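## Task

Shelf spots are labelled by a lot number printed on the shelf edge directly beneath each spot, and several spots may carry the same number. Bring one cardboard box from lot 418 and one from lot 414 onto the desk so that nothing of either box overhangs the desk edge. All remaining cardboard boxes must stay on the shelves they started on. If no box of a given lot exists in the room, leave that lot out. Do not noticeably shift the desk. The robot must not topple or finish leaning, or the task fails.

## Robot and tools

Robot: a simulated Hello Robot Stretch 3 with one arm. It has a two-wheel base (0.33 m long, 0.34 m wide, round rear) that pivots about the point between its drive wheels, 0.05 m behind the front edge. A lift rides up a mast, and a telescoping arm reaches out to the robot's RIGHT, ending in a wrist (yaw, pitch, roll) and a two-finger gripper. The base cannot slide sideways, so to shift the gripper forward or back you drive the base. Loose objects may occasionally get nudged by something external.

Frames: the base frame has its origin on the floor midway between the drive wheels, x ahead, y to the left, z up, in metres. hand_pose is reported in it, located where the closed fingertips meet; with all wrist joints at zero its x axis points up, y back toward the mast, z toward the rear. The odometry frame is the base frame as it was at scene start; base_odometry counts wheel rotation only, so slip looks like travel. Headings are radians, left positive.

Tool move: one action per call. Either give base and/or joints (plus optional speeds, pace, contact_limits), or give servos alone. base holds exactly one key: translate_m (metres, relative distance from the current position, forward positive, -3 to 3) or rotate_rad (relative turn in radians, left positive, -6.4 to 6.4). joints is one object keyed by joint name with absolute targets: lift_m 0 to 1.1; arm_m 0 to 0.52 (extension); wrist_yaw_rad -1.345 to 4.42 (0 along the arm, positive swings toward the front); wrist_pitch_rad -1.57 to 0.451 (0 level, negative tips fingertips down); wrist_roll_rad -2.911 to 2.918 (0 fingers side by side); gripper_m -0.089 to 0.179 (larger is wider; fingertip gap is 0.007 m under the value when almost shut, 0.025 m under when fully open); head_pan_rad -3.953 to 1.73 (0 ahead, left positive, -1.57 faces along the arm); head_tilt_rad -1.53 to 0.419 (negative looks down). pace is "default" or "max"; speeds caps each motion's top speed by key, up to its max (translate 0.30 m/s, rotate 1.90 rad/s, lift 0.15 m/s, arm 0.40 m/s). The base is throttled to 0.10 m/s and 0.63 rad/s unless lift_m < 0.30, arm_m < 0.03 and wrist_yaw_rad > 2.54. contact_limits: arm_m, translate_m, rotate_rad take a motor_effort percent (1 to 100) at which that motion halts; lift_m takes {"down": n, "up": n} as percent force beyond free motion (below about 12 it may halt for no reason). Put a limit only in the same call as its own command. {"servos": "reboot"} revives servos that shut off. cameras picks head_camera, nav_camera, wrist_camera or all; blocking false returns in about 0.5 s while motion continues, and a later move only replaces targets it names. Unknown keys make a call invalid; out-of-range values are refused, and a refusal or an unplanned stop cancels the rest of that reply's move, wait and finished_scene calls. Actions time out after 14 s.

Other tools: wait(seconds 0 to 10, cameras) lets time pass without new commands and returns early once earlier moves rest. stop(cameras) brakes all running motions; each says "stopped". zoom_image(camera, region [x0,y0,x1,y1], at most 504 by 504 pixels, origin top left) enlarges part of that camera's latest image. finished_scene(scene) ends the current scene, given its number; call nothing after it in that reply.

Results: the move line reads "done" or the worst status. base_status and joint_status give per-motion outcomes: moving, done, off_target (came to rest short and may still push), contact_stop (that joint goes slack until commanded again), time_out, torque_fault (a wrist or head servo shut off; reboot needed). on_its_own lists what happened uncommanded; "held at" is a target, not a reading. motor_effort is percent of max, positive toward larger joint values, peak in brackets. lidar_m lists 12 distances in 30-degree sectors counter-clockwise from straight ahead (4th left, 7th behind, 10th right), seen only at 0.17 m height; "-" means nothing seen or something closer than 0.15 m. wrist_depth_mm and head_depth_mm are 7x7 grids of depths in mm. base_tilt is in degrees (forward/right positive); turned_by_imu beats turned_by_wheels if they disagree by over 0.15 rad. The head image arrives rotated (turn it a quarter clockwise to view upright); nav_camera needs a quarter turn counterclockwise. Calibration lines give K and T_world_to_cam relative to the base frame.

Cautions: before folding the wrist over the base (yaw to 3.0) or unfolding it, put lift_m in 0.32 to 0.95, pitch at -0.4 and roll near 0; once folded the lift may go to 0.25. With yaw below -0.4 keep pitch at -0.5 or lower. To grip, command gripper_m below the box width; to release, at least 0.05 above it. Readings do not confirm a hold; use cameras and effort. Pushing on rigid things with the gripper above about 0.45 m, or driving while hooked on something fixed, can tip the robot; if base_tilt grows, back the gripper off. Avoid drops, slams, hard pushes, letting go of moving items, and long wrist or head strain. Thinking time lets the scene run on.

Each tool is called after "Request:" in YAML: its name, and indented under it one key for each argument.

## Session

Request:
move:

Scene clock: 0.00 s.
base_odometry: x=+0.000 y=+0.000 heading=+0.000
turned_by_wheels: +0.000
turned_by_imu: +0.000
base_tilt: forward=-0.3 right=-1.3
lidar_m: 0.73 0.73 0.85 1.53 2.66 1.26 1.01 1.11 1.82 1.63 1.40 0.83
head_depth_mm: 802 792 784 776 768 761 757 / 774 765 758 751 744 737 730 / 748 740 734 728 721 715 708 / 724 715 710 705 699 694 687 / 702 695 689 684 679 672 667 / 681 673 667 664 658 652 648 / 661 655 652 644 640 634 631
base_status: not commanded
joint_positions: lift_m=+0.374 arm_m=+0.001 wrist_yaw_rad=+3.009 wrist_pitch_rad=-0.462 wrist_roll_rad=+0.000 gripper_m=+0.037 head_pan_rad=+0.000 head_tilt_rad=-0.003
joint_status: not commanded
measured_speeds: all 0
motor_effort: left_wheel=-0.4 right_wheel=+0.1 lift_m=+22.4 arm_m=-1.9 wrist_yaw_rad=-1.0 wrist_pitch_rad=+1.9 wrist_roll_rad=-0.1 gripper_m=+0.3 head_pan_rad=+1.2 head_tilt_rad=+6.7
hand_pose: x=+0.0076 y=+0.0712 z=+0.3774 quat_wxyz=(+0.207, +0.697, +0.116, +0.676) (m; base frame)
wrist_depth_mm: - 138 - - - 859 - / - 151 - - - 975 - / - 167 922 - - 937 - / 840 775 203 821 806 791 762 / 698 671 212 657 648 671 666 / 590 599 126 579 128 582 578 / 522 546 287 355 507 509 509
pictures: head_camera (sideways), nav_camera (sideways), wrist_camera
camera_calibration:
head_camera: T_world_to_cam=[[0.049258, -0.0462949, -0.997713, 1.31416], [0.0559933, 0.997482, -0.0435198, 0.0560066], [0.997215, -0.0537216, 0.0517262, -0.117899], [0, 0, 0, 1]] pos_world=[0.0497012, -0.00136013, 1.31969]
nav_camera: T_world_to_cam=[[-0.0233498, 0.0170467, 0.999582, -1.25828], [0.00969844, -0.999804, 0.017277, 0.0275711], [0.99968, 0.0100978, 0.0231799, -0.0831342], [0, 0, 0, 1]] pos_world=[0.0534596, 0.0498547, 1.25921]
wrist_camera: T_world_to_cam=[[0.994963, -0.0965217, -0.0270514, 0.016197], [-0.0806635, -0.610724, -0.787724, 0.37395], [0.0595115, 0.785938, -0.615434, 0.342021], [0, 0, 0, 1]] pos_world=[-0.00630544, -0.0388635, 0.505499]

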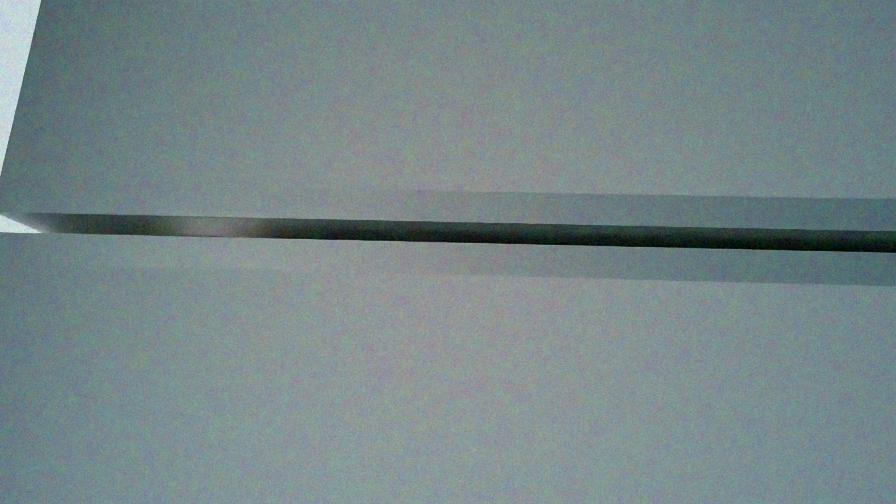

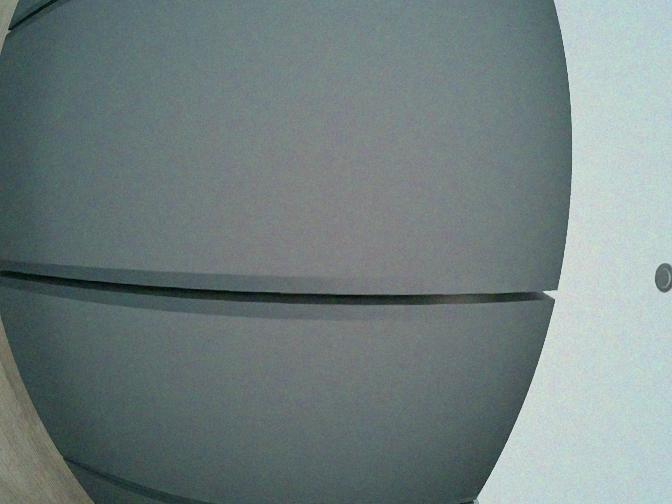

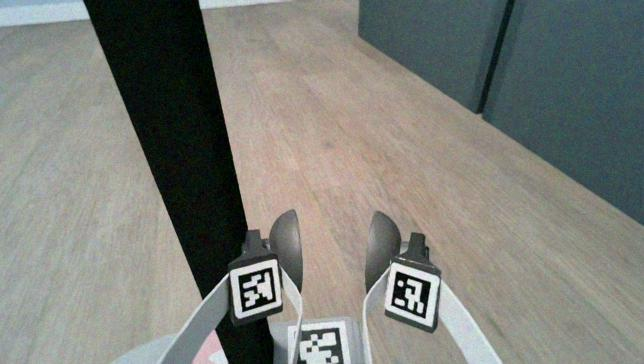

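Look around.

Request:
move:
  joints: {"head_pan_rad":-1.57,"head_tilt_rad":-0.3}
  cameras: ["head_camera","nav_camera"]

Request:
move:
  joints: {"head_pan_rad":-3.0}
  cameras: ["head_camera","nav_camera"]

Request:
move:
  joints: {"head_pan_rad":1.5}
  cameras: ["head_camera","nav_camera"]

Scene clock: 6.27 s.
move: done
base_odometry: x=+0.000 y=+0.000 heading=+0.000
turned_by_wheels: +0.000
turned_by_imu: +0.000
base_tilt: forward=-0.5 right=-1.2
lidar_m: 0.72 0.72 0.85 1.53 2.66 1.26 1.01 1.11 1.82 1.62 1.39 0.83
head_depth_mm: 1849 1799 1882 2325 2446 2067 1563 / 1943 2011 2109 2076 2100 2005 1559 / 1844 2000 2123 2236 2311 1966 1556 / 1711 1917 2049 2158 2136 1922 1536 / 1572 1851 1974 1951 1826 1832 1537 / 1500 1709 1898 1998 1930 1845 1534 / 1626 1768 1852 1944 1930 1864 1517
base_status: not commanded
joint_positions: lift_m=+0.374 arm_m=+0.001 wrist_yaw_rad=+3.009 wrist_pitch_rad=-0.462 wrist_roll_rad=+0.000 gripper_m=+0.037 head_pan_rad=-1.607 head_tilt_rad=-0.300
joint_status: all done
measured_speeds: all 0
motor_effort: left_wheel=-0.3(0.8) right_wheel=+0.3(1.1) lift_m=+23.5(23.9) arm_m=-6.8(7.2) wrist_yaw_rad=-1.1(1.5) wrist_pitch_rad=+1.9(2.0) wrist_roll_rad=-0.1(0.3) gripper_m=+0.9(0.9) head_pan_rad=+3.4(6.2) head_tilt_rad=-3.2(8.5)
hand_pose: x=+0.0076 y=+0.0712 z=+0.3774 quat_wxyz=(+0.207, +0.697, +0.116, +0.676) (m; base frame)
wrist_depth_mm: - 138 - - - 852 - / - 151 - - - 968 - / - 167 936 - - 933 - / 835 782 204 815 797 801 760 / 704 668 211 666 649 673 667 / 600 597 126 576 129 588 580 / 524 537 287 353 499 515 510
pictures: head_camera (sideways), nav_camera (sideways)
camera_calibration:
head_camera: T_world_to_cam=[[-0.037385, 0.246603, -0.968395, 1.27611], [0.99536, -0.0767931, -0.0579814, 0.0690675], [-0.0886644, -0.966069, -0.242588, 0.271881], [0, 0, 0, 1]] pos_world=[0.00306677, -0.0467333, 1.30574]
nav_camera: T_world_to_cam=[[0.00727688, -0.270928, 0.962572, -1.20981], [-0.99967, 0.0217563, 0.0136809, 0.0384244], [-0.0246486, -0.962354, -0.27068, 0.305691], [0, 0, 0, 1]] pos_world=[0.0547502, -0.0344239, 1.24675]

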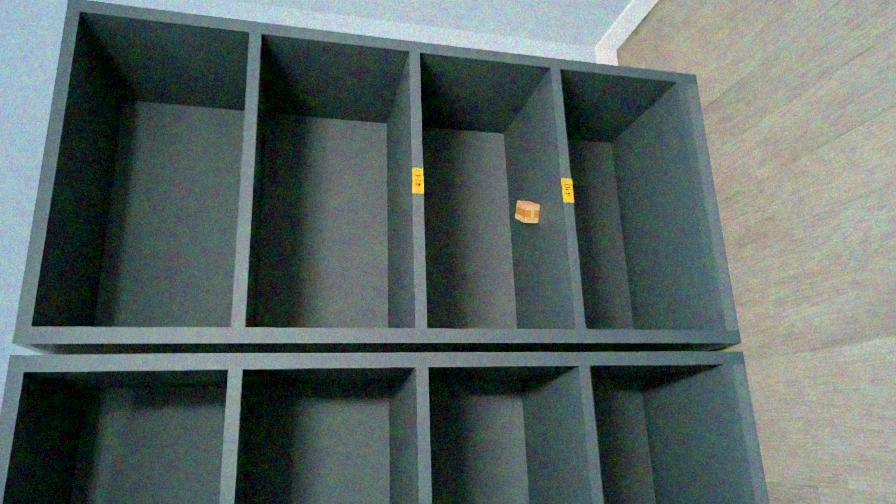

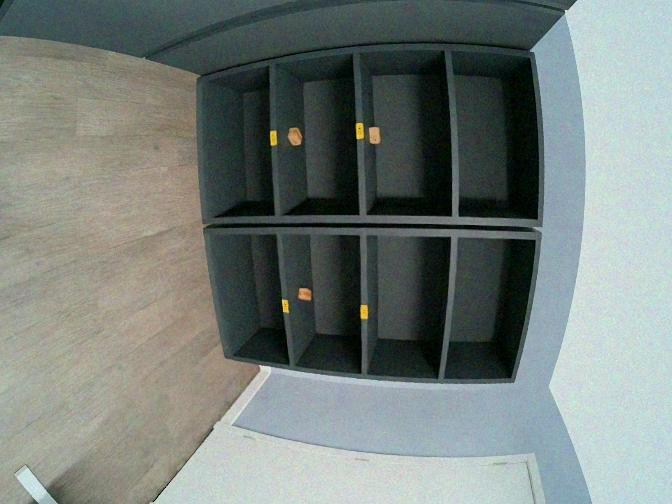

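Scene clock: 8.50 s.
move: done
base_odometry: x=+0.000 y=+0.000 heading=+0.000
turned_by_wheels: +0.000
turned_by_imu: +0.000
base_tilt: forward=-0.3 right=-1.2
lidar_m: 0.73 0.73 0.85 1.53 2.66 1.26 1.01 1.11 1.82 1.63 1.39 0.83
head_depth_mm: 1410 1494 1556 1642 1357 1021 1568 / 1395 1462 1549 1617 1341 1012 1507 / 1378 1444 1517 1595 1325 1002 1496 / 1366 1423 1493 1569 1316 957 1541 / 1352 1397 1475 1546 1304 945 1491 / 1329 1397 1459 1532 1479 941 1518 / 1306 1376 1439 1503 1592 1677 1520
base_status: not commanded
joint_positions: lift_m=+0.374 arm_m=+0.001 wrist_yaw_rad=+3.009 wrist_pitch_rad=-0.462 wrist_roll_rad=+0.000 gripper_m=+0.037 head_pan_rad=-3.008 head_tilt_rad=-0.300
joint_status: all done
measured_speeds: translate_m=+0.000 rotate_rad=+0.000 lift_m=+0.000 arm_m=+0.000 wrist_yaw_rad=+0.000 wrist_pitch_rad=+0.000 wrist_roll_rad=+0.000 head_pan_rad=+0.024 head_tilt_rad=+0.000
motor_effort: left_wheel=+0.1(0.8) right_wheel=+0.5(1.1) lift_m=+23.1(23.9) arm_m=-9.8(9.8) wrist_yaw_rad=-0.4(1.6) wrist_pitch_rad=+2.0(2.1) wrist_roll_rad=-0.2(0.3) gripper_m=+0.3(1.1) head_pan_rad=+3.4(4.6) head_tilt_rad=-2.5(3.8)
hand_pose: x=+0.0076 y=+0.0712 z=+0.3774 quat_wxyz=(+0.207, +0.697, +0.116, +0.676) (m; base frame)
wrist_depth_mm: - 139 - - - 867 - / - 150 - - - 986 - / - 167 911 - - 949 - / 842 780 203 807 809 791 763 / 698 674 211 665 653 673 661 / 603 599 126 575 128 581 575 / 528 536 288 355 503 514 514
pictures: head_camera (sideways), nav_camera (sideways)
camera_calibration:
head_camera: T_world_to_cam=[[0.236749, 0.0784788, -0.968396, 1.27446], [0.0922774, -0.994043, -0.0579976, 0.0745958], [-0.967179, -0.0756302, -0.242581, 0.277166], [0, 0, 0, 1]] pos_world=[-0.0405423, -0.00490458, 1.30574]
nav_camera: T_world_to_cam=[[-0.265798, -0.0528962, 0.962577, -1.20816], [-0.147285, 0.988999, 0.0136781, 0.033294], [-0.952711, -0.138138, -0.270665, 0.311286], [0, 0, 0, 1]] pos_world=[-0.0196568, -0.0538346, 1.24675]

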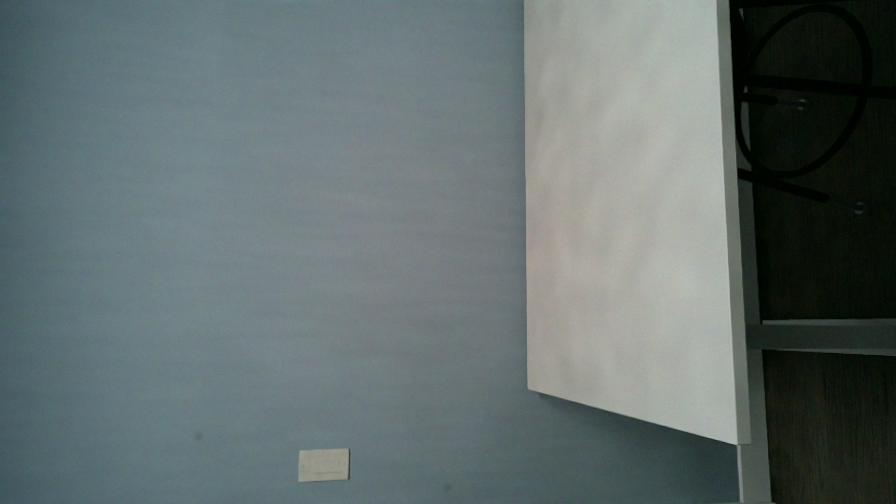

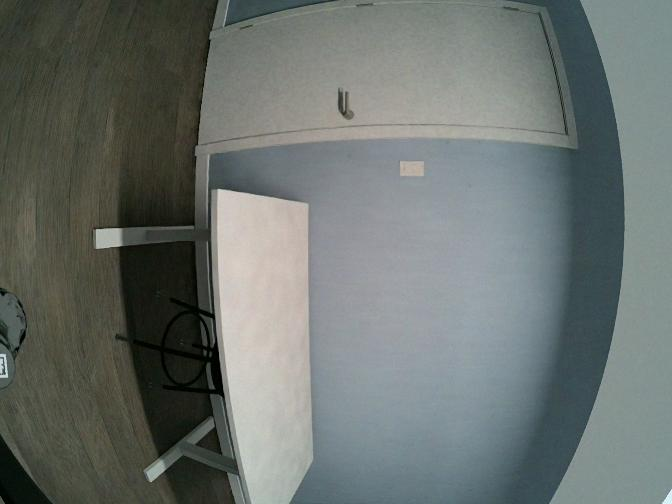

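Scene clock: 11.93 s.
move: done
base_odometry: x=+0.000 y=+0.000 heading=+0.000
turned_by_wheels: +0.000
turned_by_imu: +0.000
base_tilt: forward=-0.4 right=-1.4
lidar_m: 0.73 0.72 0.85 1.53 2.66 1.26 1.01 1.11 1.81 1.63 1.39 0.83
head_depth_mm: 1056 1077 1085 1102 1118 1133 1155 / 1263 1288 1311 1334 1346 1379 1402 / 2477 1622 1631 1675 1708 1755 1542 / 2420 2546 2672 2802 2874 2010 1522 / 2333 2429 2563 2711 2773 1993 1526 / 2264 2378 2479 2602 2691 1975 1522 / 2207 2307 2411 2520 2594 1980 1526
base_status: not commanded
joint_positions: lift_m=+0.374 arm_m=+0.001 wrist_yaw_rad=+3.009 wrist_pitch_rad=-0.462 wrist_roll_rad=+0.000 gripper_m=+0.037 head_pan_rad=+1.508 head_tilt_rad=-0.300
joint_status: all done
measured_speeds: translate_m=+0.000 rotate_rad=+0.000 lift_m=+0.000 arm_m=+0.000 wrist_yaw_rad=+0.000 wrist_pitch_rad=+0.000 wrist_roll_rad=+0.000 head_pan_rad=-0.024 head_tilt_rad=+0.000
motor_effort: left_wheel=-0.3(0.7) right_wheel=+0.5(1.1) lift_m=+22.8(23.9) arm_m=-12.7(13.3) wrist_yaw_rad=+1.3(1.8) wrist_pitch_rad=+1.9(2.0) wrist_roll_rad=+0.0(0.3) gripper_m=+0.3(1.1) head_pan_rad=-3.5(6.9) head_tilt_rad=-2.2(3.9)
hand_pose: x=+0.0076 y=+0.0712 z=+0.3774 quat_wxyz=(+0.207, +0.697, +0.116, +0.676) (m; base frame)
wrist_depth_mm: - 138 - - - 856 - / - 151 - - - 960 - / - 168 921 - - 938 - / 826 777 204 814 802 811 768 / 700 668 211 674 663 670 660 / 599 599 126 577 129 584 578 / 529 536 289 356 506 509 510
pictures: head_camera (sideways), nav_camera (sideways)
camera_calibration:
head_camera: T_world_to_cam=[[0.0308625, -0.247492, -0.968398, 1.2757], [-0.992984, 0.103058, -0.0579844, 0.08122], [0.114152, 0.963393, -0.242575, 0.270619], [0, 0, 0, 1]] pos_world=[0.0103871, 0.0466423, 1.30574]
nav_camera: T_world_to_cam=[[-0.000114063, 0.271013, 0.962576, -1.20978], [0.998743, -0.0482108, 0.0136921, 0.026303], [0.0501173, 0.961368, -0.270667, 0.305168], [0, 0, 0, 1]] pos_world=[-0.0417021, 0.0357571, 1.24675]

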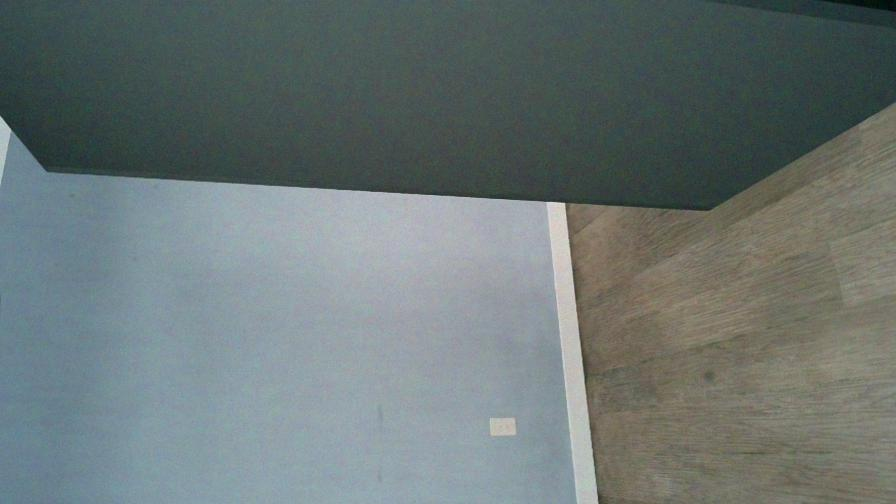

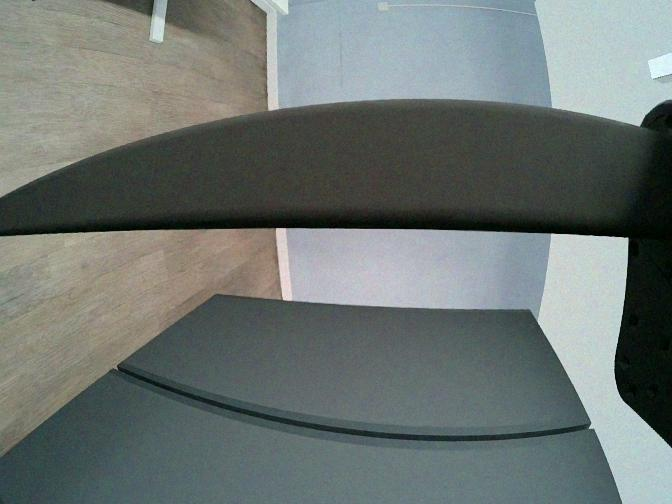

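Request:
move:
  joints: {"head_pan_rad":-1.75,"head_tilt_rad":-0.3}
  cameras: ["head_camera","nav_camera"]

Request:
zoom_image:
  camera: "head_camera"
  region: [400, 80, 640, 280]

Request:
zoom_image:
  camera: "head_camera"
  region: [400, 300, 640, 500]

Scene clock: 22.80 s.
move: done
base_odometry: x=+0.000 y=+0.000 heading=+0.000
turned_by_wheels: +0.000
turned_by_imu: +0.000
base_tilt: forward=-0.3 right=-1.3
lidar_m: 0.72 0.73 0.85 1.53 2.66 1.26 1.01 1.12 1.81 1.63 1.40 0.82
head_depth_mm: 1976 2001 2044 2101 2110 2008 1565 / 2147 2221 2318 2425 2452 2049 1562 / 2013 1951 2018 2024 2159 1998 1549 / 1860 2058 2182 2287 2299 1988 1548 / 1750 1954 2074 2187 2259 1904 1537 / 1736 1849 1962 2045 1938 1828 1536 / 1389 1411 1554 1563 1692 1816 1520
base_status: not commanded
joint_positions: lift_m=+0.374 arm_m=+0.001 wrist_yaw_rad=+3.009 wrist_pitch_rad=-0.462 wrist_roll_rad=+0.000 gripper_m=+0.037 head_pan_rad=-1.758 head_tilt_rad=-0.300
joint_status: all done
measured_speeds: translate_m=+0.000 rotate_rad=+0.000 lift_m=+0.000 arm_m=+0.000 wrist_yaw_rad=+0.000 wrist_pitch_rad=+0.000 wrist_roll_rad=+0.000 head_pan_rad=+0.024 head_tilt_rad=+0.000
motor_effort: left_wheel=-0.4(0.8) right_wheel=-0.4(1.3) lift_m=+22.8(23.8) arm_m=-13.2(13.7) wrist_yaw_rad=-0.1(1.7) wrist_pitch_rad=+1.9(2.1) wrist_roll_rad=+0.0(0.5) gripper_m=+1.0(1.0) head_pan_rad=+3.9(5.6) head_tilt_rad=-0.6(4.8)
hand_pose: x=+0.0076 y=+0.0712 z=+0.3774 quat_wxyz=(+0.207, +0.697, +0.116, +0.676) (m; base frame)
wrist_depth_mm: - 139 - - - 864 - / - 150 - - - 964 - / - 167 916 - - 938 - / 835 771 203 807 796 796 750 / 694 674 211 658 662 674 674 / 603 599 126 570 129 580 580 / 529 537 287 355 505 509 512
pictures: head_camera (sideways), nav_camera (sideways)
camera_calibration:
head_camera: T_world_to_cam=[[0.000217612, 0.24942, -0.968395, 1.27589], [0.97241, -0.225957, -0.057979, 0.0691998], [-0.233277, -0.941665, -0.242588, 0.272742], [0, 0, 0, 1]] pos_world=[-0.00394391, -0.0457653, 1.30574]
nav_camera: T_world_to_cam=[[-0.0336643, -0.268927, 0.962572, -1.20956], [-0.984952, 0.172284, 0.0136864, 0.0383595], [-0.169517, -0.947627, -0.27068, 0.306559], [0, 0, 0, 1]] pos_world=[0.0490299, -0.0413901, 1.24675]

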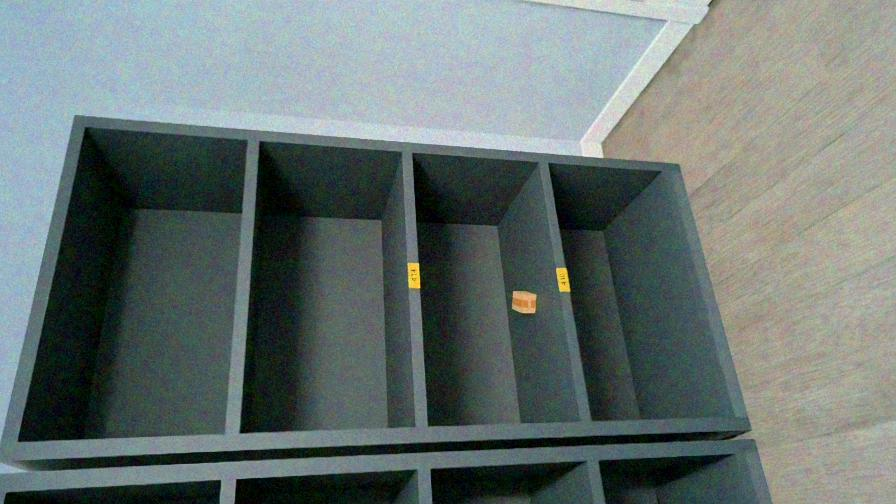

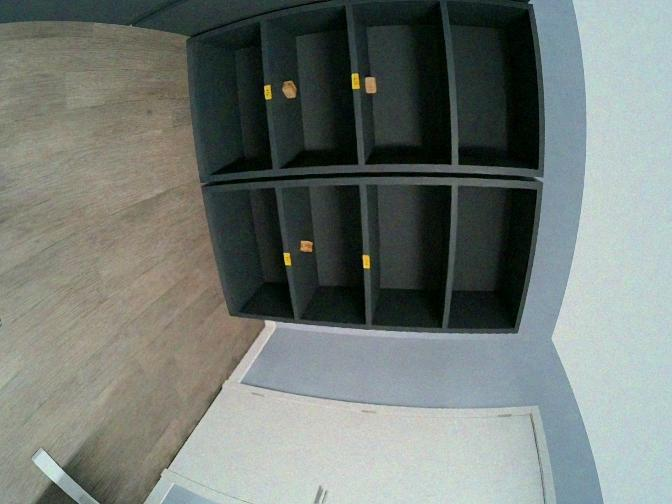

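Scaled by 2.100 from the camera's 896x504 image, which has a finer 1280x720 frame.

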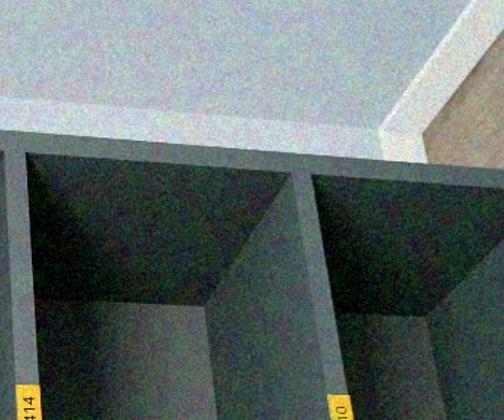

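Scaled by 2.100 from the camera's 896x504 image, which has a finer 1280x720 frame.

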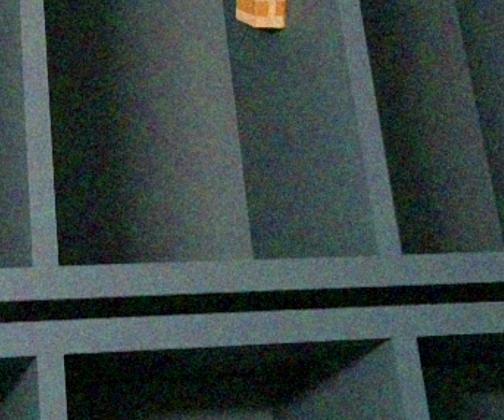

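Request:
move:
  joints: {"head_pan_rad":-1.3,"head_tilt_rad":-0.3}
  cameras: ["head_camera"]

Request:
zoom_image:
  camera: "head_camera"
  region: [400, 240, 640, 430]

Request:
zoom_image:
  camera: "head_camera"
  region: [400, 0, 640, 100]

Scene clock: 31.13 s.
move: done
base_odometry: x=+0.000 y=+0.000 heading=+0.000
turned_by_wheels: +0.000
turned_by_imu: +0.000
base_tilt: forward=-0.3 right=-1.2
lidar_m: 0.73 0.73 0.85 1.53 2.66 1.26 1.01 1.12 1.82 1.63 1.39 0.83
head_depth_mm: 1630 1828 1928 2047 2036 1923 1563 / 1422 1477 1925 2002 2025 1918 1551 / 1620 1844 1945 1735 1740 1814 1548 / 1702 1850 1960 2065 2130 1889 1545 / 1715 1876 1978 2074 2106 1883 1529 / 1750 1879 1996 2098 2085 1863 1533 / 1507 1652 1700 1717 1766 1812 1516
base_status: not commanded
joint_positions: lift_m=+0.374 arm_m=+0.001 wrist_yaw_rad=+3.009 wrist_pitch_rad=-0.462 wrist_roll_rad=+0.000 gripper_m=+0.037 head_pan_rad=-1.286 head_tilt_rad=-0.300
joint_status: all done
measured_speeds: all 0
motor_effort: left_wheel=-0.4(0.7) right_wheel=-0.1(0.8) lift_m=+23.1(23.9) arm_m=-13.0(13.5) wrist_yaw_rad=-0.7(1.4) wrist_pitch_rad=+1.9(2.0) wrist_roll_rad=-0.1(0.2) gripper_m=+0.3(0.9) head_pan_rad=+0.0(4.8) head_tilt_rad=-0.4(3.6)
hand_pose: x=+0.0076 y=+0.0712 z=+0.3774 quat_wxyz=(+0.207, +0.697, +0.116, +0.676) (m; base frame)
wrist_depth_mm: - 138 - - - 846 - / - 151 - - - 985 - / - 167 920 - - 939 - / 830 759 203 806 810 802 763 / 700 674 211 662 656 666 666 / 603 596 126 569 129 582 584 / 526 538 286 354 499 512 508
pictures: head_camera (sideways)
camera_calibration:
head_camera: T_world_to_cam=[[-0.113327, 0.222185, -0.968396, 1.27658], [0.968708, 0.241334, -0.0579929, 0.0692326], [0.220821, -0.944665, -0.242582, 0.269971], [0, 0, 0, 1]] pos_world=[0.0179898, -0.0453136, 1.30574]

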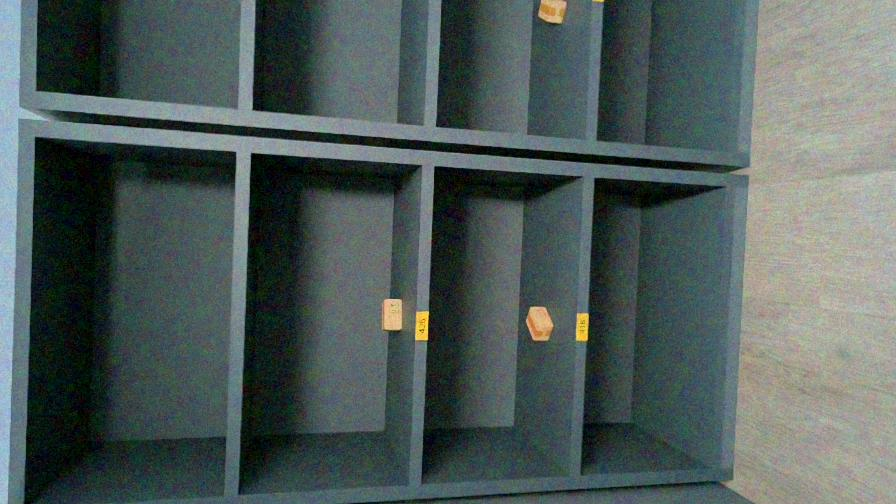

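Scaled by 2.100 from the camera's 896x504 image, which has a finer 1280x720 frame.

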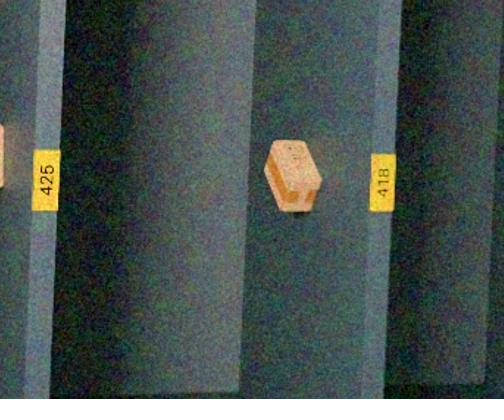

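Scaled by 2.100 from the camera's 896x504 image, which has a finer 1280x720 frame.

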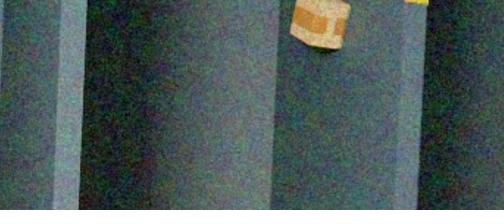

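Request:
move:
  base: {"rotate_rad":-1.095}

Request:
move:
  base: {"translate_m":0.87}
  joints: {"head_pan_rad":0.9}
  cameras: ["head_camera","nav_camera"]

Request:
move:
  base: {"rotate_rad":1.3}
  joints: {"head_pan_rad":-1.57,"head_tilt_rad":-0.5,"lift_m":0.72}
  cameras: ["head_camera","nav_camera"]

Scene clock: 83.53 s.
move: done
base_odometry: x=+0.000 y=+0.000 heading=-1.095
turned_by_wheels: -1.095
turned_by_imu: -1.076
base_tilt: forward=-0.3 right=-1.2
lidar_m: 1.47 0.84 0.73 0.72 0.83 1.44 2.66 1.25 1.11 1.11 1.77 1.63
head_depth_mm: 1329 1380 1424 1479 1548 929 1515 / 1380 1438 1491 1557 1634 1707 1547 / 1457 1514 1564 1649 1736 1786 1538 / 1533 1586 1683 1755 1844 1898 1535 / 1640 1709 1790 1879 1979 1979 1536 / 1735 1813 1916 2014 2154 1965 1520 / 1875 1971 2065 2204 2334 1971 1512
base_status: done
joint_positions: lift_m=+0.374 arm_m=+0.001 wrist_yaw_rad=+3.009 wrist_pitch_rad=-0.462 wrist_roll_rad=+0.000 gripper_m=+0.037 head_pan_rad=-1.300 head_tilt_rad=-0.300
joint_status: not commanded
measured_speeds: all 0
motor_effort: left_wheel=+8.5(11.3) right_wheel=-9.4(13.1) lift_m=+23.4(23.9) arm_m=-12.6(13.8) wrist_yaw_rad=-0.8(1.7) wrist_pitch_rad=+2.0(2.1) wrist_roll_rad=+0.1(0.3) gripper_m=+0.1(1.0) head_pan_rad=-3.1(3.6) head_tilt_rad=+1.5(2.1)
hand_pose: x=+0.0076 y=+0.0712 z=+0.3774 quat_wxyz=(+0.207, +0.697, +0.116, +0.676) (m; base frame)
wrist_depth_mm: - 138 - - - - - / - 150 162 - - - - / - 168 176 - - - - / 834 766 204 817 816 803 760 / 694 678 211 655 658 672 665 / 599 595 126 574 128 581 580 / 525 538 287 352 503 509 508
pictures: none

Scene clock: 93.37 s.
move: done
base_odometry: x=+0.399 y=-0.773 heading=-1.095
turned_by_wheels: +0.000
turned_by_imu: +0.000
base_tilt: forward=-0.2 right=-1.3
lidar_m: 0.90 0.61 0.51 0.51 0.59 1.01 3.46 1.55 1.58 1.76 0.91 0.87
head_depth_mm: 536 567 603 642 688 742 804 / 507 536 567 603 643 688 739 / 485 518 540 576 609 651 690 / 459 481 507 537 567 602 641 / 438 458 481 507 535 566 602 / 419 438 458 480 507 535 566 / 402 419 438 459 481 506 534
base_status: done
joint_positions: lift_m=+0.374 arm_m=+0.001 wrist_yaw_rad=+3.009 wrist_pitch_rad=-0.462 wrist_roll_rad=+0.000 gripper_m=+0.037 head_pan_rad=+0.900 head_tilt_rad=-0.300
joint_status: all done
measured_speeds: all 0
motor_effort: left_wheel=+3.2(13.1) right_wheel=+7.4(10.3) lift_m=+23.6(24.4) arm_m=-9.6(13.0) wrist_yaw_rad=-0.2(2.1) wrist_pitch_rad=+2.0(2.1) wrist_roll_rad=-0.1(0.4) gripper_m=+0.7(1.1) head_pan_rad=-2.9(5.7) head_tilt_rad=+3.3(4.2)
hand_pose: x=+0.0076 y=+0.0712 z=+0.3774 quat_wxyz=(+0.207, +0.697, +0.116, +0.676) (m; base frame)
wrist_depth_mm: 616 138 - - - - - / 668 151 161 - - - 513 / 736 166 175 - - - 561 / 794 769 193 - - - 615 / 701 672 211 661 653 671 644 / 596 596 126 572 129 585 579 / 526 535 288 358 501 507 512
pictures: head_camera (sideways), nav_camera (sideways)
camera_calibration:
head_camera: T_world_to_cam=[[-0.116128, -0.220723, -0.968398, 1.2766], [-0.755906, 0.652107, -0.0579859, 0.0797053], [0.644299, 0.725284, -0.242574, 0.267404], [0, 0, 0, 1]] pos_world=[0.0362105, 0.0358547, 1.30574]
nav_camera: T_world_to_cam=[[0.15481, 0.222446, 0.962575, -1.21071], [0.792018, -0.610345, 0.0136686, 0.0275418], [0.590544, 0.760261, -0.270669, 0.301939], [0, 0, 0, 1]] pos_world=[-0.0126923, 0.0565755, 1.24675]

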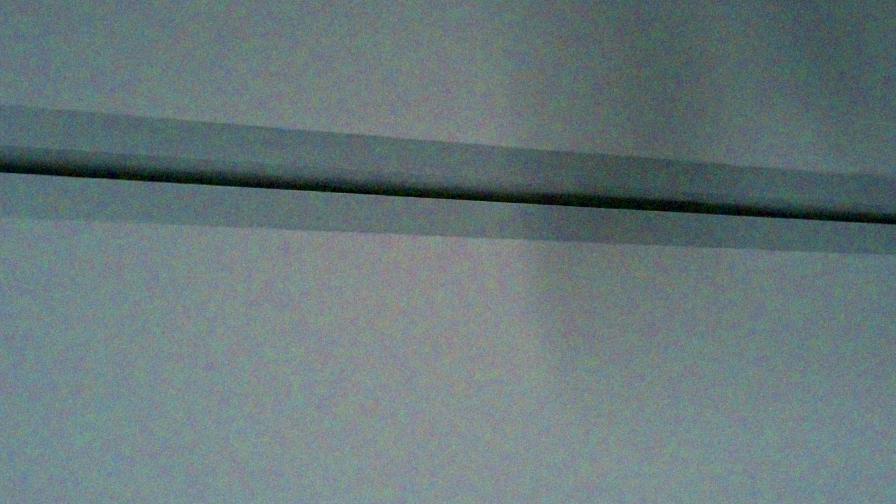

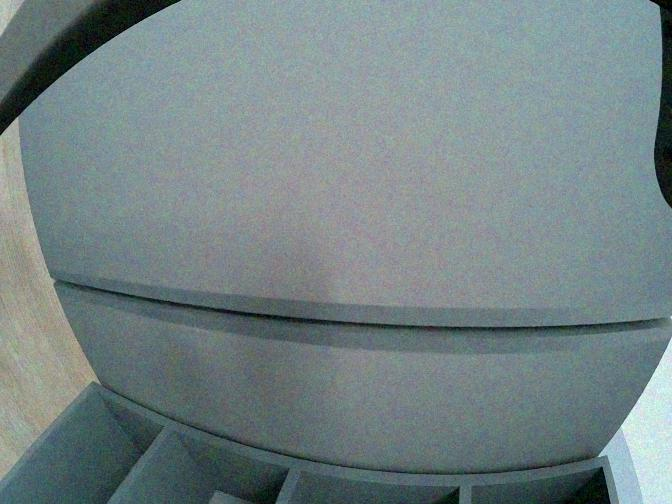

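Scene clock: 97.33 s.
move: done
base_odometry: x=+0.399 y=-0.773 heading=+0.205
turned_by_wheels: +1.300
turned_by_imu: +1.279
base_tilt: forward=-0.4 right=-1.1
lidar_m: 0.51 0.52 0.70 1.79 1.69 1.55 1.75 1.54 0.87 1.23 0.74 0.53
head_depth_mm: 834 1002 989 912 975 1059 1230 / 857 1106 1176 1178 1203 1154 1218 / 893 1101 1162 1320 1245 1383 1237 / 922 1097 1153 1314 1233 1368 1232 / 961 1092 1144 1305 1175 1362 1219 / 1005 1090 1143 1311 1216 1353 1224 / 1002 1085 1141 1285 1204 1330 1213
base_status: done
joint_positions: lift_m=+0.720 arm_m=+0.001 wrist_yaw_rad=+3.009 wrist_pitch_rad=-0.462 wrist_roll_rad=+0.000 gripper_m=+0.037 head_pan_rad=-1.571 head_tilt_rad=-0.500
joint_status: all done
measured_speeds: all 0
motor_effort: left_wheel=-9.5(12.3) right_wheel=+8.5(13.2) lift_m=+30.0(33.9) arm_m=-12.6(13.4) wrist_yaw_rad=-1.1(1.8) wrist_pitch_rad=+2.0(2.1) wrist_roll_rad=+0.0(0.3) gripper_m=+0.6(0.9) head_pan_rad=+3.8(6.5) head_tilt_rad=-3.9(6.9)
hand_pose: x=+0.0076 y=+0.0711 z=+0.7228 quat_wxyz=(+0.208, +0.697, +0.116, +0.676) (m; base frame)
wrist_depth_mm: - 139 - - - - - / - 151 - - - - - / - 167 - - - - - / - - 203 - - - - / - - 211 - - - - / - - 126 970 128 - - / 887 898 286 876 842 873 -
pictures: head_camera (sideways), nav_camera (sideways)
camera_calibration:
head_camera: T_world_to_cam=[[-0.0461358, 0.432475, -0.900465, 1.1875], [0.997473, -0.028807, -0.0649415, 0.0781002], [-0.0540253, -0.901185, -0.430054, 0.515612], [0, 0, 0, 1]] pos_world=[0.00473949, -0.0466527, 1.29611]
nav_camera: T_world_to_cam=[[0.016851, -0.456196, 0.88972, -1.11484], [-0.999809, -0.0164979, 0.0104769, 0.0425916], [0.00989901, -0.889726, -0.456387, 0.547132], [0, 0, 0, 1]] pos_world=[0.0559536, -0.0210869, 1.24115]

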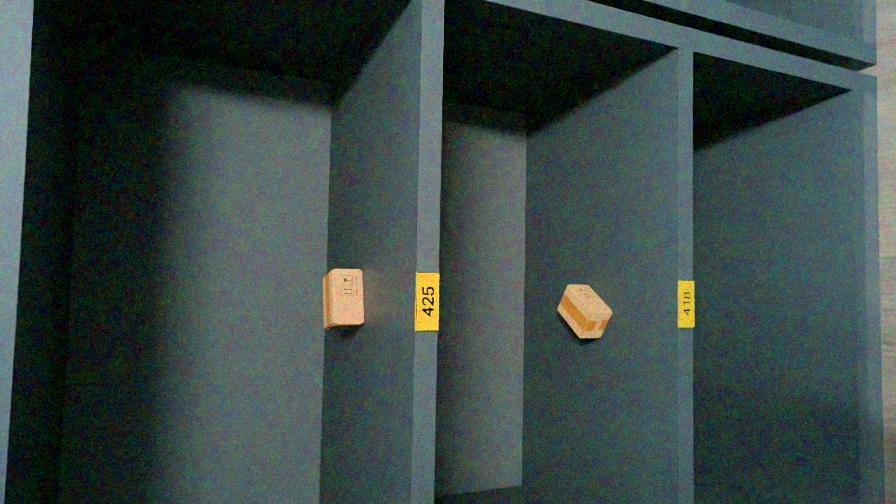

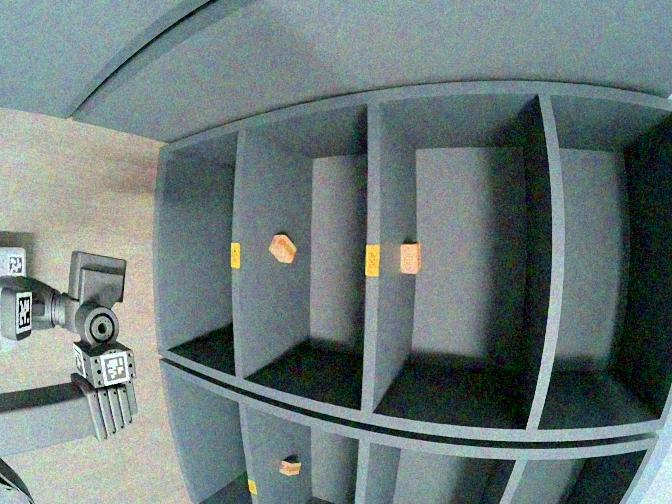

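Request:
move:
  joints: {"wrist_yaw_rad":0,"wrist_pitch_rad":-0.4,"gripper_m":0.15,"lift_m":0.74}
  cameras: ["wrist_camera","head_camera"]

Request:
zoom_image:
  camera: "head_camera"
  region: [500, 230, 700, 380]

Scene clock: 112.23 s.
move: done
base_odometry: x=+0.399 y=-0.773 heading=+0.205
turned_by_wheels: +0.000
turned_by_imu: +0.000
base_tilt: forward=-0.3 right=-1.1
lidar_m: 0.51 0.52 0.70 1.78 1.69 1.55 1.75 1.54 0.88 1.23 0.75 0.53
head_depth_mm: 836 1008 989 912 974 1059 1224 / 859 1108 1173 1186 1199 1163 1230 / 889 1100 1157 1326 1244 1384 1236 / 926 1097 1146 1317 1232 1375 1226 / 962 1095 1145 1313 1167 1368 1220 / 1005 1093 1142 1302 1215 1362 1218 / 1003 1081 1141 1282 1200 1327 1217
base_status: not commanded
joint_positions: lift_m=+0.740 arm_m=+0.001 wrist_yaw_rad=+0.003 wrist_pitch_rad=-0.420 wrist_roll_rad=+0.000 gripper_m=+0.150 head_pan_rad=-1.570 head_tilt_rad=-0.500
joint_status: all done
measured_speeds: all 0
motor_effort: left_wheel=-8.9(9.6) right_wheel=+8.9(9.7) lift_m=+22.9(33.1) arm_m=-10.8(11.6) wrist_yaw_rad=-3.2(6.6) wrist_pitch_rad=+3.2(5.9) wrist_roll_rad=+0.3(0.3) gripper_m=+0.7(81.2) head_pan_rad=+3.2(4.2) head_tilt_rad=-3.9(4.9)
hand_pose: x=-0.0208 y=-0.3697 z=+0.7522 quat_wxyz=(+0.692, +0.149, -0.691, -0.147) (m; base frame)
wrist_depth_mm: - 915 - - - - 504 / - - - - - - - / - - - - - 706 593 / - - - - - 629 - / - 149 - - - 142 - / - 125 - - - 124 124 / - 873 899 880 892 863 111
pictures: head_camera (sideways), wrist_camera
camera_calibration:
head_camera: T_world_to_cam=[[-0.0466117, 0.432442, -0.900456, 1.18749], [0.997505, -0.0276946, -0.0649356, 0.0780432], [-0.0530187, -0.901236, -0.430072, 0.515635], [0, 0, 0, 1]] pos_world=[0.00484091, -0.0466521, 1.29611]
wrist_camera: T_world_to_cam=[[-0.998878, -0.0398945, -0.0255233, -0.00973105], [-0.00249823, 0.582549, -0.812792, 0.859287], [0.0472945, -0.811816, -0.581995, 0.304804], [0, 0, 0, 1]] pos_world=[-0.021989, -0.253521, 0.875567]

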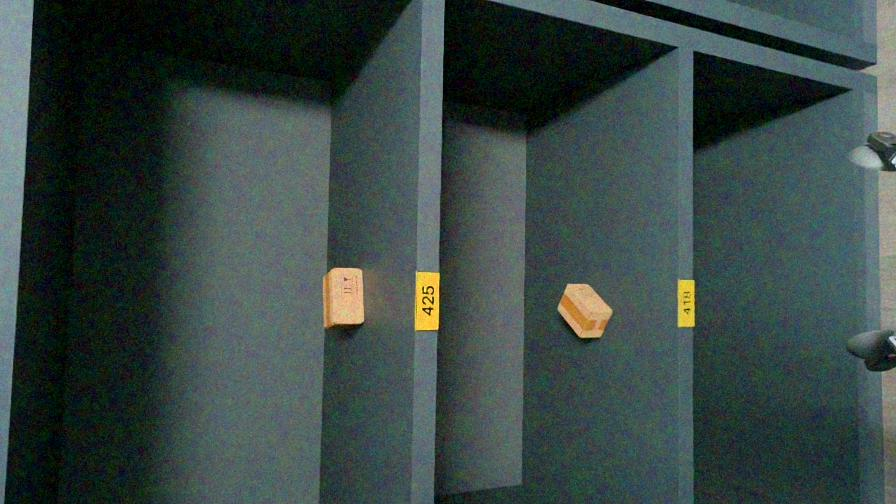

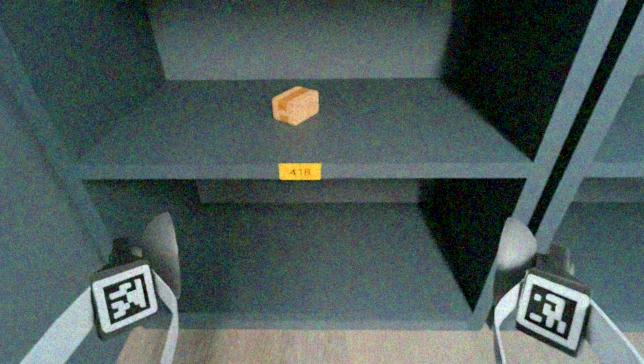

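Scaled by 2.520 from the camera's 896x504 image, which has a finer 1280x720 frame.

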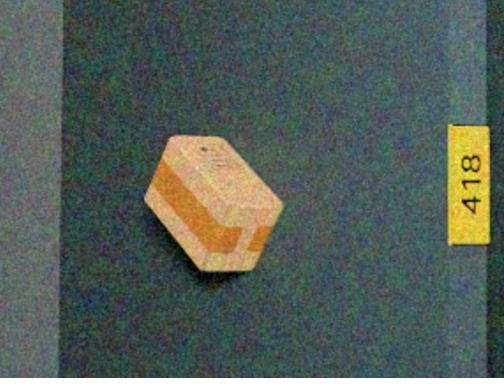

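Request:
move:
  base: {"rotate_rad":-1.2}

Request:
move:
  base: {"translate_m":0.225}

Request:
move:
  base: {"rotate_rad":1.2}
  cameras: ["wrist_camera","head_camera"]

Request:
zoom_image:
  camera: "wrist_camera"
  region: [240, 50, 400, 200]

Scene clock: 141.20 s.
move: done
base_odometry: x=+0.399 y=-0.773 heading=-0.995
turned_by_wheels: -1.200
turned_by_imu: -1.180
base_tilt: forward=-0.3 right=-1.2
lidar_m: 0.89 0.56 0.51 0.51 0.62 1.22 2.44 1.55 1.75 1.54 0.87 0.94
head_depth_mm: 1406 1508 1623 1764 1892 1634 1325 / 1456 1559 1674 1836 1959 1620 1323 / 1502 1601 1727 1905 2007 1609 1317 / 1571 1689 1840 2014 2078 1601 1303 / 1627 1763 1918 2117 2047 1576 1300 / 1281 1383 1507 1612 1778 1581 1295 / 1281 1424 1482 1660 1707 1481 1288
base_status: done
joint_positions: lift_m=+0.740 arm_m=+0.001 wrist_yaw_rad=+0.003 wrist_pitch_rad=-0.420 wrist_roll_rad=+0.000 gripper_m=+0.150 head_pan_rad=-1.570 head_tilt_rad=-0.500
joint_status: not commanded
measured_speeds: all 0
motor_effort: left_wheel=+7.4(12.8) right_wheel=-10.6(12.5) lift_m=+23.9(24.1) arm_m=-13.1(13.2) wrist_yaw_rad=-2.6(4.8) wrist_pitch_rad=+3.2(3.4) wrist_roll_rad=+0.0(0.4) gripper_m=+0.6(1.1) head_pan_rad=+3.0(3.8) head_tilt_rad=-3.0(4.3)
hand_pose: x=-0.0209 y=-0.3697 z=+0.7522 quat_wxyz=(+0.692, +0.149, -0.691, -0.147) (m; base frame)
wrist_depth_mm: - - - - - - - / - - - - - - - / - - - - - - - / - - - - - - - / - - - - - - - / - 125 - - - 124 - / - 888 926 900 904 869 114
pictures: none

Scene clock: 144.57 s.
move: done
base_odometry: x=+0.521 y=-0.962 heading=-0.994
turned_by_wheels: +0.000
turned_by_imu: -0.001
base_tilt: forward=-0.3 right=-1.2
lidar_m: 0.68 0.48 0.43 0.44 0.53 1.04 2.66 1.73 1.83 1.51 0.74 1.02
head_depth_mm: 1465 1575 1690 1840 1954 1625 1329 / 1519 1632 1755 1912 2034 1622 1318 / 1579 1700 1850 1996 2095 1599 1309 / 1621 1749 1903 2096 2058 1595 1313 / 1252 1385 1464 1605 1790 1571 1291 / 1281 1443 1337 1651 1319 1487 1281 / 1063 1435 1181 1528 1211 1358 1185
base_status: done
joint_positions: lift_m=+0.740 arm_m=+0.001 wrist_yaw_rad=+0.003 wrist_pitch_rad=-0.420 wrist_roll_rad=+0.000 gripper_m=+0.150 head_pan_rad=-1.570 head_tilt_rad=-0.500
joint_status: not commanded
measured_speeds: all 0
motor_effort: left_wheel=+8.4(12.1) right_wheel=+1.1(11.1) lift_m=+23.5(24.5) arm_m=-11.8(13.4) wrist_yaw_rad=-2.0(4.4) wrist_pitch_rad=+3.2(3.4) wrist_roll_rad=+0.0(0.3) gripper_m=+0.9(1.1) head_pan_rad=+2.3(3.8) head_tilt_rad=-2.6(3.7)
hand_pose: x=-0.0209 y=-0.3697 z=+0.7522 quat_wxyz=(+0.692, +0.149, -0.691, -0.147) (m; base frame)
wrist_depth_mm: - - - - - - - / - - - - - - - / - - - - - - - / - - - - - - - / - 150 - - - - - / - 126 - - - 124 - / - 125 909 904 898 861 114
pictures: none

Scene clock: 147.60 s.
move: done
base_odometry: x=+0.521 y=-0.962 heading=+0.205
turned_by_wheels: +1.200
turned_by_imu: +1.181
base_tilt: forward=-0.2 right=-1.2
lidar_m: 0.43 0.45 0.60 1.52 2.20 1.74 1.83 1.49 0.74 1.02 0.63 0.45
head_depth_mm: 833 916 989 741 1117 969 1028 / 848 915 987 730 1179 961 1146 / 839 908 979 721 1174 955 845 / 838 902 973 714 1169 943 1137 / 834 900 973 705 1162 940 833 / 830 898 965 697 1153 937 1127 / 828 895 961 690 1110 931 1107
base_status: done
joint_positions: lift_m=+0.740 arm_m=+0.001 wrist_yaw_rad=+0.002 wrist_pitch_rad=-0.420 wrist_roll_rad=+0.000 gripper_m=+0.150 head_pan_rad=-1.570 head_tilt_rad=-0.500
joint_status: not commanded
measured_speeds: all 0
motor_effort: left_wheel=-8.9(13.1) right_wheel=+8.4(12.6) lift_m=+23.9(24.5) arm_m=-12.9(13.6) wrist_yaw_rad=-2.2(4.5) wrist_pitch_rad=+3.2(3.3) wrist_roll_rad=-0.1(0.3) gripper_m=+0.3(1.2) head_pan_rad=+2.9(3.9) head_tilt_rad=-1.9(3.1)
hand_pose: x=-0.0210 y=-0.3697 z=+0.7522 quat_wxyz=(+0.692, +0.148, -0.691, -0.147) (m; base frame)
wrist_depth_mm: - 705 - - - - - / - - - - - - - / - - - 598 - - - / - - - - - - 575 / - 146 - - - 140 - / - 126 - - - 124 - / - 119 - - - - 111
pictures: head_camera (sideways), wrist_camera
camera_calibration:
head_camera: T_world_to_cam=[[-0.0466101, 0.432438, -0.900458, 1.1875], [0.99751, -0.0276054, -0.0648911, 0.0779893], [-0.0529189, -0.901241, -0.430075, 0.515638], [0, 0, 0, 1]] pos_world=[0.0048412, -0.046652, 1.29611]
wrist_camera: T_world_to_cam=[[-0.998907, -0.0391718, -0.0255029, -0.00956571], [-0.00209149, 0.58252, -0.812814, 0.859308], [0.0466953, -0.811872, -0.581965, 0.30475], [0, 0, 0, 1]] pos_world=[-0.0219884, -0.253521, 0.875567]

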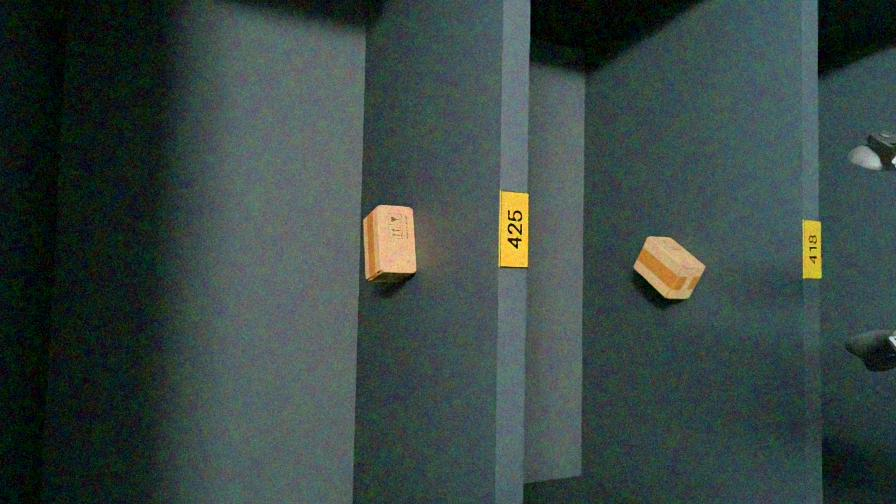

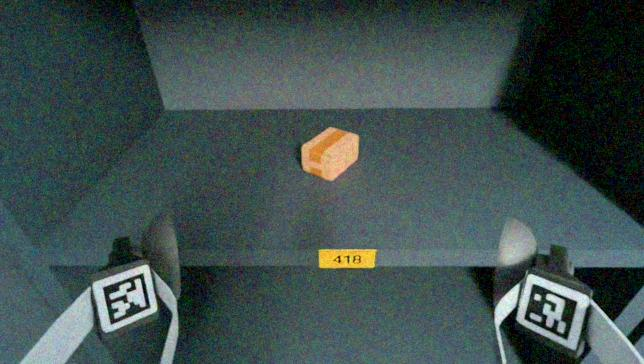

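Scaled by 3.150.

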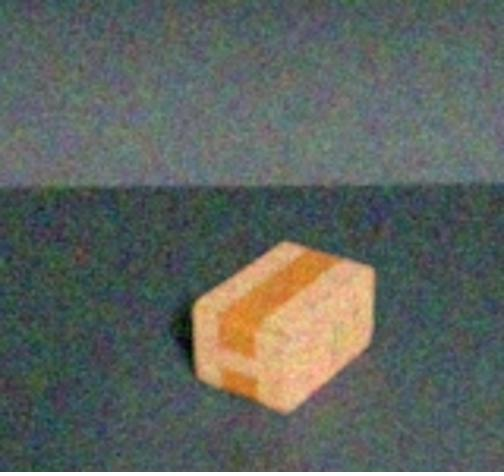

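Request:
move:
  base: {"translate_m":0.115}
  joints: {"lift_m":0.68,"wrist_pitch_rad":-0.6}

Request:
move:
  joints: {"wrist_yaw_rad":-0.6,"arm_m":0.3}
  cameras: ["wrist_camera"]

Scene clock: 178.47 s.
move: done
base_odometry: x=+0.634 y=-0.938 heading=+0.205
turned_by_wheels: +0.000
turned_by_imu: -0.001
base_tilt: forward=-0.5 right=-1.3
lidar_m: 0.32 0.33 0.44 1.11 2.27 1.83 1.95 0.83 0.81 1.02 0.47 0.34
head_depth_mm: 834 915 990 740 1184 966 1152 / 842 909 978 731 1178 961 1151 / 839 908 978 721 1164 942 1145 / 835 899 969 716 1157 947 1137 / 829 897 966 706 1155 942 1128 / 828 897 962 698 1116 939 1136 / 755 816 828 691 845 860 827
base_status: done
joint_positions: lift_m=+0.680 arm_m=+0.001 wrist_yaw_rad=+0.002 wrist_pitch_rad=-0.611 wrist_roll_rad=+0.000 gripper_m=+0.150 head_pan_rad=-1.570 head_tilt_rad=-0.500
joint_status: all done
measured_speeds: all 0
motor_effort: left_wheel=+6.4(9.7) right_wheel=+5.1(11.7) lift_m=+31.0(31.0) arm_m=-12.1(13.1) wrist_yaw_rad=-2.5(4.6) wrist_pitch_rad=+1.6(3.4) wrist_roll_rad=+0.0(0.3) gripper_m=+0.8(1.1) head_pan_rad=+2.8(3.6) head_tilt_rad=-1.5(2.5)
hand_pose: x=-0.0211 y=-0.3417 z=+0.6521 quat_wxyz=(+0.675, +0.214, -0.674, -0.212) (m; base frame)
wrist_depth_mm: - - - - 505 - - / - - - - - - - / 408 - - - - - - / 426 - - - - - - / 430 146 - - - 142 - / 408 125 - - - 124 124 / - 122 762 743 749 723 114
pictures: none

Scene clock: 181.90 s.
move: done
base_odometry: x=+0.634 y=-0.938 heading=+0.205
turned_by_wheels: +0.000
turned_by_imu: +0.000
base_tilt: forward=-0.3 right=-1.2
lidar_m: 0.32 0.33 0.44 1.11 2.28 1.83 1.95 0.83 0.81 1.02 0.47 0.34
head_depth_mm: 834 912 992 738 1177 964 1156 / 840 911 978 732 1177 932 412 / 837 908 971 722 1168 525 1143 / 834 901 972 714 1160 539 1139 / 829 896 962 707 1159 944 1137 / 828 894 961 700 1118 939 1132 / 754 817 822 692 846 858 829
base_status: not commanded
joint_positions: lift_m=+0.680 arm_m=+0.300 wrist_yaw_rad=-0.597 wrist_pitch_rad=-0.611 wrist_roll_rad=+0.000 gripper_m=+0.150 head_pan_rad=-1.570 head_tilt_rad=-0.500
joint_status: all done
measured_speeds: all 0
motor_effort: left_wheel=+6.3(6.6) right_wheel=+4.6(6.1) lift_m=+27.3(31.4) arm_m=+13.3(15.3) wrist_yaw_rad=-3.8(6.6) wrist_pitch_rad=+1.5(1.7) wrist_roll_rad=-0.1(0.4) gripper_m=+0.8(1.0) head_pan_rad=+2.3(3.4) head_tilt_rad=-1.4(2.1)
hand_pose: x=-0.1318 y=-0.6070 z=+0.6520 quat_wxyz=(+0.582, +0.005, -0.707, -0.402) (m; base frame)
wrist_depth_mm: - - - - 626 - - / - - - - - - - / - - 328 - - - - / - - 292 - - - 362 / 319 150 307 311 309 309 884 / 290 126 280 279 276 137 822 / 112 244 252 251 255 724 114
pictures: wrist_camera
camera_calibration:
wrist_camera: T_world_to_cam=[[-0.843677, 0.535895, -0.032022, 0.2417], [0.407771, 0.600887, -0.687501, 0.899304], [-0.349186, -0.593086, -0.725477, 0.233198], [0, 0, 0, 1]] pos_world=[-0.0813637, -0.5316, 0.795192]

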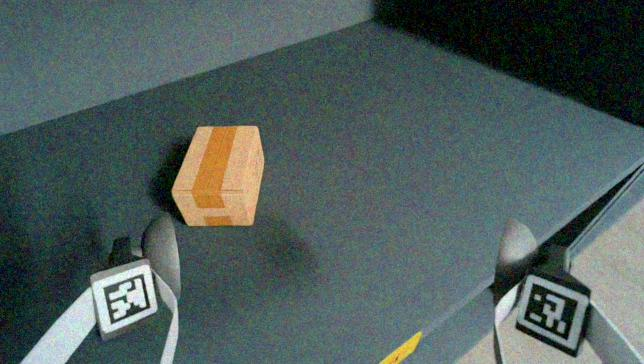

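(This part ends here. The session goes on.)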